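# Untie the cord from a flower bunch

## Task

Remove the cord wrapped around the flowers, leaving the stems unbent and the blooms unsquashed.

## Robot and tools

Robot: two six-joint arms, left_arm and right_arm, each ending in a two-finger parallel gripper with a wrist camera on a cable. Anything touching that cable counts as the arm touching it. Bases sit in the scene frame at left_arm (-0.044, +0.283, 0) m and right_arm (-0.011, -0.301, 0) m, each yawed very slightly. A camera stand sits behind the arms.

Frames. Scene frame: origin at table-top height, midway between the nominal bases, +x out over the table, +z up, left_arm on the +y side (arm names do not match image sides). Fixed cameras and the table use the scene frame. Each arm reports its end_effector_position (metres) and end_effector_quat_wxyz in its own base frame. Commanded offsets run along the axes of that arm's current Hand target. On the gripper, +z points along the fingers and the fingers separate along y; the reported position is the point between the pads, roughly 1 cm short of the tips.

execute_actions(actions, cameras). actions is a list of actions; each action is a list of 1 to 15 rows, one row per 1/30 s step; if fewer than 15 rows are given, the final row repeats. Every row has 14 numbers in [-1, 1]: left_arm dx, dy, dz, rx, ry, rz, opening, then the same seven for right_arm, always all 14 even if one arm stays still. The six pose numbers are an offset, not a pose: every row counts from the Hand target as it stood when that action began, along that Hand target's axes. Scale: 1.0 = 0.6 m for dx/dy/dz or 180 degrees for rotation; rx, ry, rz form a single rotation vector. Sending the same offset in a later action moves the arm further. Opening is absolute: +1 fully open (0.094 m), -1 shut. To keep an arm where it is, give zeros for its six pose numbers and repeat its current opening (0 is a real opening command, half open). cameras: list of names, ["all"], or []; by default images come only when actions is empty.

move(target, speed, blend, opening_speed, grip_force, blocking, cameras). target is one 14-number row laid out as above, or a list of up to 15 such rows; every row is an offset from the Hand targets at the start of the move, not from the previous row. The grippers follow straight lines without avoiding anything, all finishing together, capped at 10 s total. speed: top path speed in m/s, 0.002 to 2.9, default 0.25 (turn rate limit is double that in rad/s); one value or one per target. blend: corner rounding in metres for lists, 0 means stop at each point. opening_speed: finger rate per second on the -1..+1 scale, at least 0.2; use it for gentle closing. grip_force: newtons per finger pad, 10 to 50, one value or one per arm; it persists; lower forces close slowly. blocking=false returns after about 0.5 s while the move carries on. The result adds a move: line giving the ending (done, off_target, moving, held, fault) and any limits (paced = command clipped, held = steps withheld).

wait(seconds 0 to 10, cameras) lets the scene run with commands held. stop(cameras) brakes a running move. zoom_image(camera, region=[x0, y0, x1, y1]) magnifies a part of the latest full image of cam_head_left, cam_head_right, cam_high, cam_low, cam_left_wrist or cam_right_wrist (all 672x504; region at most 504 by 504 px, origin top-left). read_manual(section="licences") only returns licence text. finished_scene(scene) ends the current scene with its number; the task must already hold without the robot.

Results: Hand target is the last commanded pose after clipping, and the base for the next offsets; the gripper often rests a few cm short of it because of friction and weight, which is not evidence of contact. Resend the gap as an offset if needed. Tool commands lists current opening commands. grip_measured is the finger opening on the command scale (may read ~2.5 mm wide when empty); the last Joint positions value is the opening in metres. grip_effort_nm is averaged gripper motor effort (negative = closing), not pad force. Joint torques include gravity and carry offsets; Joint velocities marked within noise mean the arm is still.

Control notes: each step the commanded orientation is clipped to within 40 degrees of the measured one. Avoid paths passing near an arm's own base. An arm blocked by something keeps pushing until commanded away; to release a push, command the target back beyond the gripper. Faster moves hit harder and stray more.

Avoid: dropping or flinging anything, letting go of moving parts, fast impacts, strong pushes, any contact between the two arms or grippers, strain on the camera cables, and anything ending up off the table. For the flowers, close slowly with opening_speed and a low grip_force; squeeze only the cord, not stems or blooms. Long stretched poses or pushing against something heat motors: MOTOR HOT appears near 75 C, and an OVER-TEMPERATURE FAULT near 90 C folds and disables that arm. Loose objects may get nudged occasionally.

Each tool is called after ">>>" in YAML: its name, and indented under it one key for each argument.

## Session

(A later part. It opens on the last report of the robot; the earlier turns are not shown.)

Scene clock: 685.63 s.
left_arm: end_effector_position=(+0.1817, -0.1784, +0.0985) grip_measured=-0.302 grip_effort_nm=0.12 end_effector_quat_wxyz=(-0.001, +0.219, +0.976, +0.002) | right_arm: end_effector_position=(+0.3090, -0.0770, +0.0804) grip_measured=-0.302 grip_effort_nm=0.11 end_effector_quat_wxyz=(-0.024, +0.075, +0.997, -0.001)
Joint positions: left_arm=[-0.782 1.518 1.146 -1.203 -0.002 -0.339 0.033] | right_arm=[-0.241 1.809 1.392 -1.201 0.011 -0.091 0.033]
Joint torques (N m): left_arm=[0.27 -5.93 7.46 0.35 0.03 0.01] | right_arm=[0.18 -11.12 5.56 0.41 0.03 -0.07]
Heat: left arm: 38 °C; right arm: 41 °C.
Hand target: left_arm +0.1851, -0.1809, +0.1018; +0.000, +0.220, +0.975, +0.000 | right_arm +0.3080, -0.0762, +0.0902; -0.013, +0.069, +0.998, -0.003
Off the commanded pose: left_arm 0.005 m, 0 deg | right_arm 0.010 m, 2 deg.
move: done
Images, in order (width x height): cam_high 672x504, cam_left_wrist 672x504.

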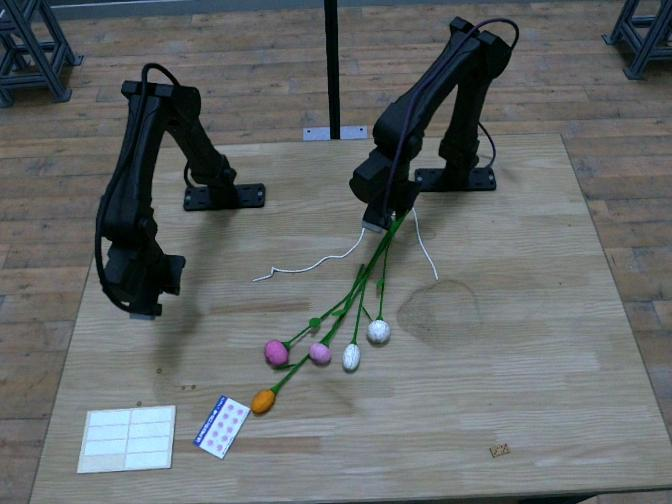

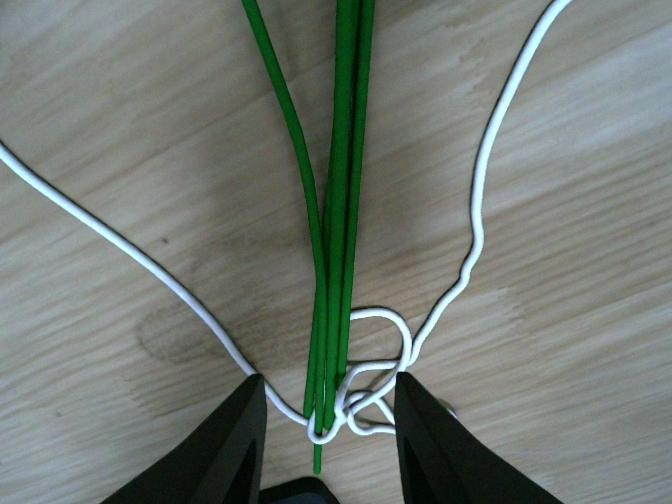

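>>> move:
  target: [0.1, 0, -0.03, 0, 0, 0, 0.3, 0, 0, 0, 0, 0, 0, -0.3]
  cameras: ["cam_left_wrist"]
  speed: 0.15

>>> zoom_image:
  camera: "cam_left_wrist"
  region: [240, 160, 480, 400]

Scene clock: 689.27 s.
left_arm: end_effector_position=(+0.1351, -0.1585, +0.1205) grip_measured=+0.298 grip_effort_nm=0.12 end_effector_quat_wxyz=(+0.003, +0.220, +0.975, -0.002) | right_arm: end_effector_position=(+0.3090, -0.0770, +0.0804) grip_measured=-0.302 grip_effort_nm=0.11 end_effector_quat_wxyz=(-0.024, +0.075, +0.997, -0.001)
Joint positions: left_arm=[-0.87 1.32 1.067 -1.31 -0.001 -0.426 0.061] | right_arm=[-0.241 1.809 1.392 -1.201 0.011 -0.091 0.033]
Joint torques (N m): left_arm=[-0.53 -5.79 4.88 0.41 0.02 -0.07] | right_arm=[0.16 -11.12 5.57 0.4 0.03 -0.07]
Heat: left arm: 38 °C; right arm: 41 °C.
Hand target: left_arm +0.1309, -0.1551, +0.1198; +0.000, +0.220, +0.975, +0.000 | right_arm +0.3080, -0.0762, +0.0902; -0.013, +0.069, +0.998, -0.003
Off the commanded pose: left_arm 0.005 m, 0 deg | right_arm 0.010 m, 2 deg.
move: done
Images, in order (width x height): cam_left_wrist 672x504.

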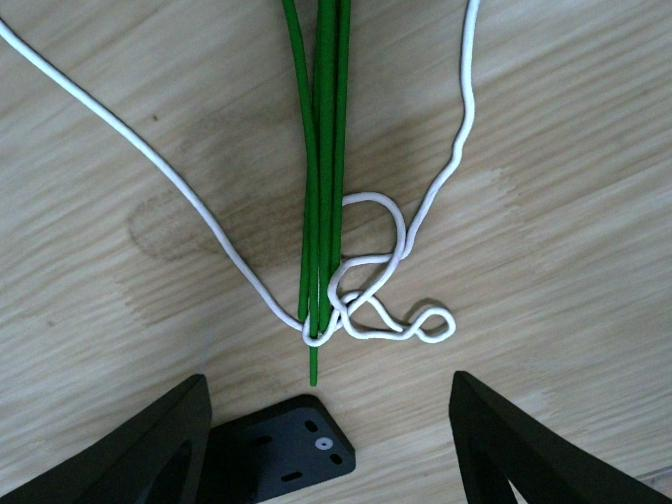

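Scaled by 2.100 from the camera's 672x504 image, which has a finer 960x720 frame.

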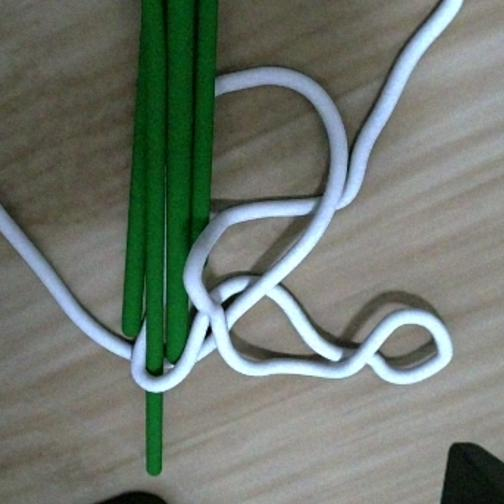

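>>> move:
  target:
    - [-0.05, 0.0045, 0.1, 0, 0, 0, -0.3, 0, 0, 0, 0, 0, 0, -0.3]
    - [-0.05, 0.0045, 0.174, 0, 0, 0, -0.3, 0, 0, 0, 0, 0, 0, -0.3]
  cameras: ["cam_left_wrist"]
  speed: 0.12

Scene clock: 714.47 s.
left_arm: end_effector_position=(+0.1590, -0.1669, +0.0191) grip_measured=-0.298 grip_effort_nm=-0.11 end_effector_quat_wxyz=(+0.002, +0.220, +0.975, -0.001) | right_arm: end_effector_position=(+0.3090, -0.0770, +0.0804) grip_measured=-0.302 grip_effort_nm=0.11 end_effector_quat_wxyz=(-0.024, +0.075, +0.997, -0.001)
Joint positions: left_arm=[-0.815 1.509 0.806 -0.863 -0.001 -0.371 0.033] | right_arm=[-0.241 1.809 1.392 -1.201 0.011 -0.091 0.033]
Joint torques (N m): left_arm=[0.43 -5.29 4.71 0.58 0.02 0] | right_arm=[0.17 -11.12 5.57 0.41 0.03 -0.07]
Heat: left arm: 38 °C; right arm: 41 °C.
Hand target: left_arm +0.1593, -0.1654, +0.0154; +0.000, +0.220, +0.975, +0.000 | right_arm +0.3080, -0.0762, +0.0902; -0.013, +0.069, +0.998, -0.003
Off the commanded pose: left_arm 0.004 m, 0 deg | right_arm 0.010 m, 2 deg.
move: done
Images, in order (width x height): cam_left_wrist 672x504.

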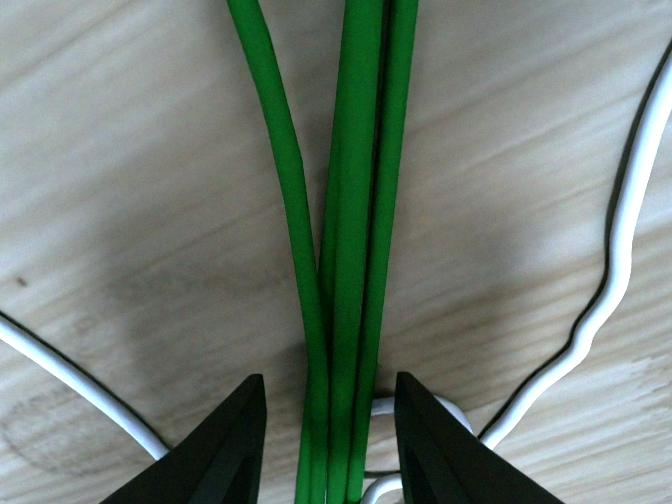

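>>> move:
  target:
    - [-0.045, 0.0, 0.0, 0, 0, 0, -0.3, 0, 0, 0, 0, 0, 0, -0.3]
    - [-0.045, 0.0, 0.0, 0, 0, 0, -1.0, 0, 0, 0, 0, 0, 0, -0.3]
  cameras: ["cam_left_wrist"]
  speed: 0.08
  grip_force: [12, 50]

Scene clock: 720.83 s.
left_arm: end_effector_position=(+0.1774, -0.1732, +0.0141) grip_measured=-0.793 grip_effort_nm=-0.28 end_effector_quat_wxyz=(-0.005, +0.222, +0.975, +0.003) | right_arm: end_effector_position=(+0.3090, -0.0770, +0.0804) grip_measured=-0.302 grip_effort_nm=0.11 end_effector_quat_wxyz=(-0.024, +0.075, +0.997, -0.001)
Joint positions: left_arm=[-0.777 1.601 0.875 -0.856 0.001 -0.33 0.01] | right_arm=[-0.241 1.809 1.392 -1.201 0.011 -0.091 0.033]
Joint torques (N m): left_arm=[0.43 -5.9 6.78 0.47 -0.02 -0.08] | right_arm=[0.17 -11.11 5.57 0.4 0.03 -0.07]
Heat: left arm: 38 °C; right arm: 41 °C.
Hand target: left_arm +0.1836, -0.1771, +0.0155; +0.000, +0.220, +0.975, +0.000 | right_arm +0.3080, -0.0762, +0.0902; -0.013, +0.069, +0.998, -0.003
Off the commanded pose: left_arm 0.007 m, 1 deg | right_arm 0.010 m, 2 deg.
grip_force (N): 12, 50
move: done
Images, in order (width x height): cam_left_wrist 672x504.

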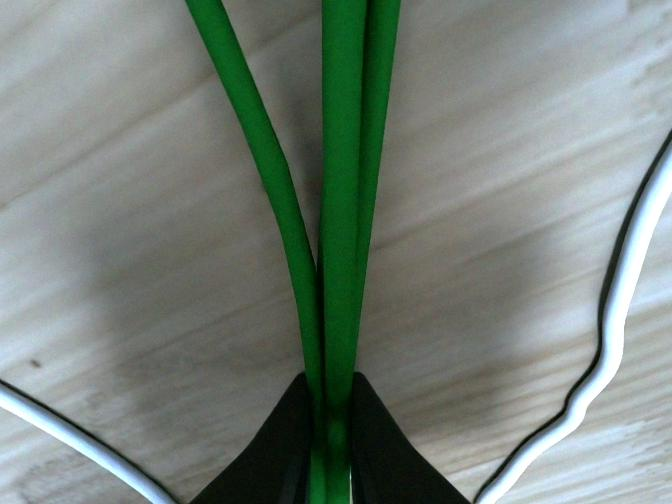

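>>> move:
  target:
    - [-0.2, 0.0, -0.018, 0, 0, 0, -1.0, 0, 0, 0, 0, 0, 0, -0.3]
  cameras: ["cam_left_wrist", "cam_high", "cam_head_right"]
  speed: 0.06

Scene clock: 724.43 s.
left_arm: end_effector_position=(+0.2872, -0.2281, +0.0269) grip_measured=-0.809 grip_effort_nm=-0.32 end_effector_quat_wxyz=(+0.001, +0.221, +0.975, -0.002) | right_arm: end_effector_position=(+0.3090, -0.0770, +0.0804) grip_measured=-0.302 grip_effort_nm=0.11 end_effector_quat_wxyz=(-0.024, +0.075, +0.997, -0.001)
Joint positions: left_arm=[-0.673 1.991 1.418 -0.995 0.002 -0.228 0.009] | right_arm=[-0.241 1.809 1.392 -1.201 0.011 -0.091 0.033]
Joint torques (N m): left_arm=[0.5 -10.29 7.39 0.35 0 -0.01] | right_arm=[0.17 -11.11 5.59 0.41 0.03 -0.08]
Heat: left arm: 38 °C; right arm: 41 °C.
Hand target: left_arm +0.2920, -0.2287, +0.0262; +0.000, +0.220, +0.975, +0.000 | right_arm +0.3080, -0.0762, +0.0902; -0.013, +0.069, +0.998, -0.003
Off the commanded pose: left_arm 0.005 m, 0 deg | right_arm 0.010 m, 2 deg.
grip_force (N): 12, 50
move: done
Images, in order (width x height): cam_head_right 672x504, cam_high 672x504, cam_left_wrist 672x504.

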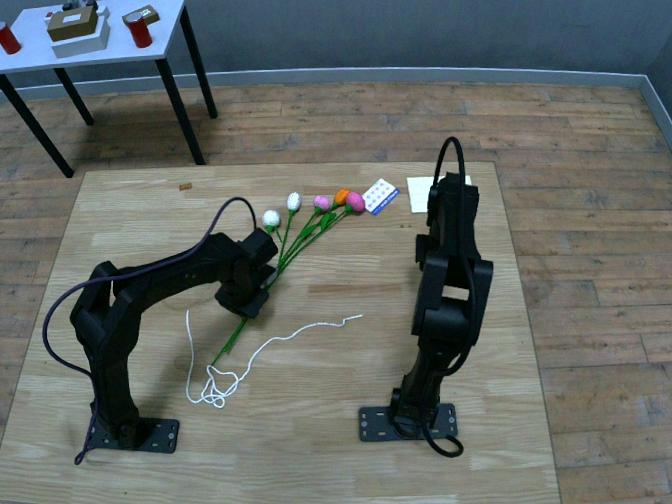

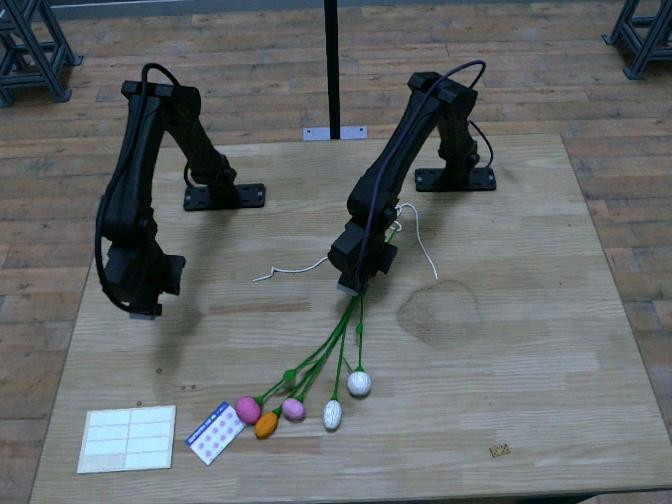

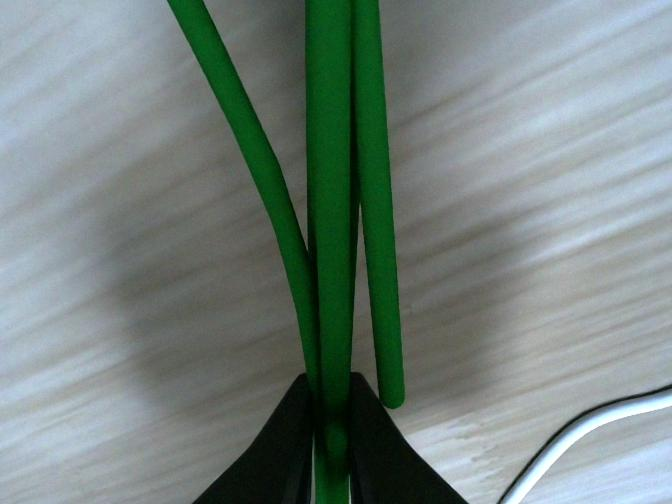

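>>> move:
  target: [-0.1, 0, 0, 0, 0, 0, -1, 0, 0, 0, 0, 0, 0, -0.3]
  speed: 0.06
  cameras: ["cam_head_right", "cam_high"]

Scene clock: 736.77 s.
left_arm: end_effector_position=(+0.3418, -0.2547, +0.0288) grip_measured=-0.810 grip_effort_nm=-0.32 end_effector_quat_wxyz=(+0.002, +0.220, +0.975, -0.002) | right_arm: end_effector_position=(+0.3090, -0.0770, +0.0804) grip_measured=-0.302 grip_effort_nm=0.11 end_effector_quat_wxyz=(-0.024, +0.075, +0.997, -0.001)
Joint positions: left_arm=[-0.642 2.212 1.769 -1.122 0.002 -0.198 0.009] | right_arm=[-0.241 1.809 1.392 -1.201 0.011 -0.091 0.033]
Joint torques (N m): left_arm=[0.49 -12.41 7.61 0.36 -0.01 0] | right_arm=[0.17 -11.12 5.57 0.41 0.03 -0.07]
Heat: left arm: 39 °C; right arm: 41 °C.
Hand target: left_arm +0.3462, -0.2545, +0.0262; +0.000, +0.220, +0.975, +0.000 | right_arm +0.3080, -0.0762, +0.0902; -0.013, +0.069, +0.998, -0.003
Off the commanded pose: left_arm 0.005 m, 0 deg | right_arm 0.010 m, 2 deg.
grip_force (N): 12, 50
move: done
Images, in order (width x height): cam_head_right 672x504, cam_high 672x504.

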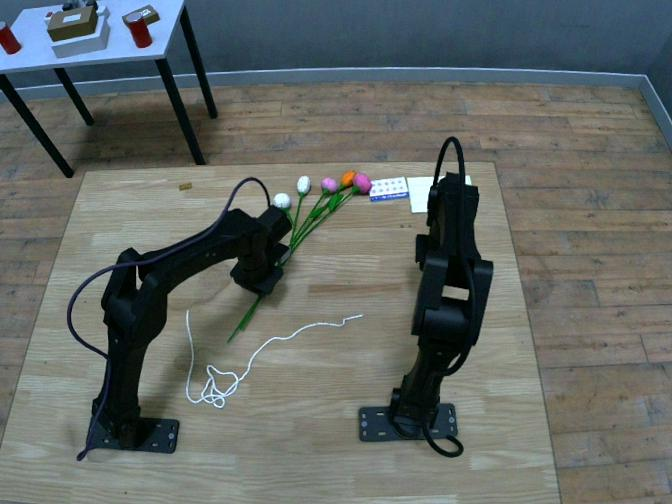

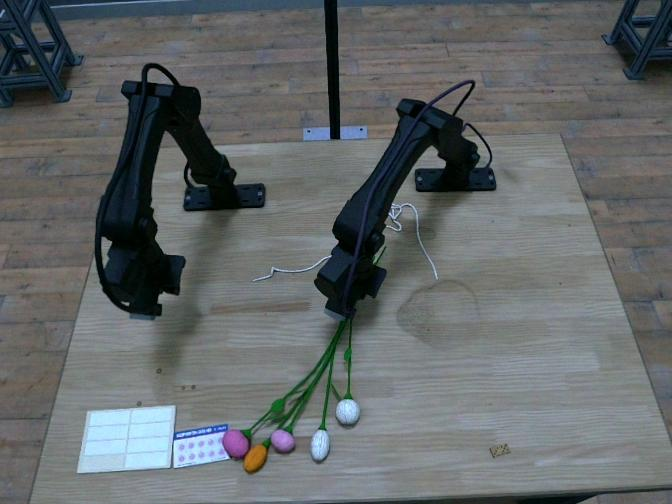

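>>> move:
  target:
    - [0, 0, 0, 0, 0, 0, -0.4, 0, 0, 0, 0, 0, 0, -0.3]
    - [0, 0, -0.2, 0, 0, 0, -0.4, 0, 0, 0, 0, 0, 0, -0.3]
  speed: [0.05, 0.12]
  opening_speed: 0.4
  cameras: ["cam_head_right", "cam_left_wrist"]

Scene clock: 741.53 s.
left_arm: end_effector_position=(+0.3440, -0.2563, +0.1420) grip_measured=-0.402 grip_effort_nm=0.12 end_effector_quat_wxyz=(+0.012, +0.220, +0.975, -0.006) | right_arm: end_effector_position=(+0.3090, -0.0770, +0.0804) grip_measured=-0.302 grip_effort_nm=0.11 end_effector_quat_wxyz=(-0.024, +0.075, +0.997, -0.001)
Joint positions: left_arm=[-0.642 2.212 2.221 -1.553 0.002 -0.198 0.028] | right_arm=[-0.241 1.809 1.392 -1.201 0.011 -0.091 0.033]
Joint torques (N m): left_arm=[0.47 -14.3 6.78 0.45 0 0] | right_arm=[0.16 -11.11 5.57 0.4 0.03 -0.07]
Heat: left arm: 39 °C; right arm: 41 °C.
Hand target: left_arm +0.3461, -0.2546, +0.1462; +0.000, +0.220, +0.975, +0.000 | right_arm +0.3080, -0.0762, +0.0902; -0.013, +0.069, +0.998, -0.003
Off the commanded pose: left_arm 0.005 m, 2 deg | right_arm 0.010 m, 2 deg.
joint sent to its limit (left arm) — joint 4 (wrist pitch), lower limit. The joint targets still meet the commanded pose.
grip_force (N): 12, 50
move: done
Images, in order (width x height): cam_head_right 672x504, cam_left_wrist 672x504.

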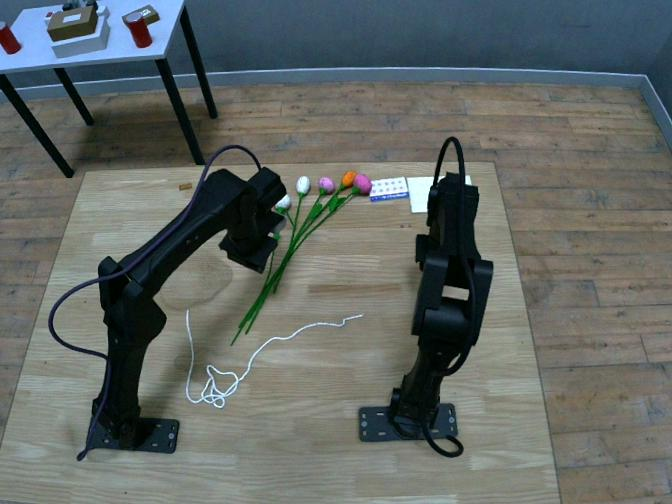

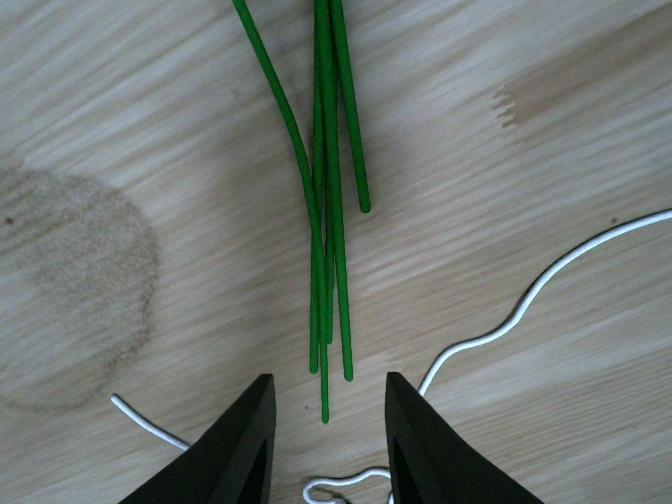

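>>> finished_scene:
  scene: 1

The scene is finished: the task was done.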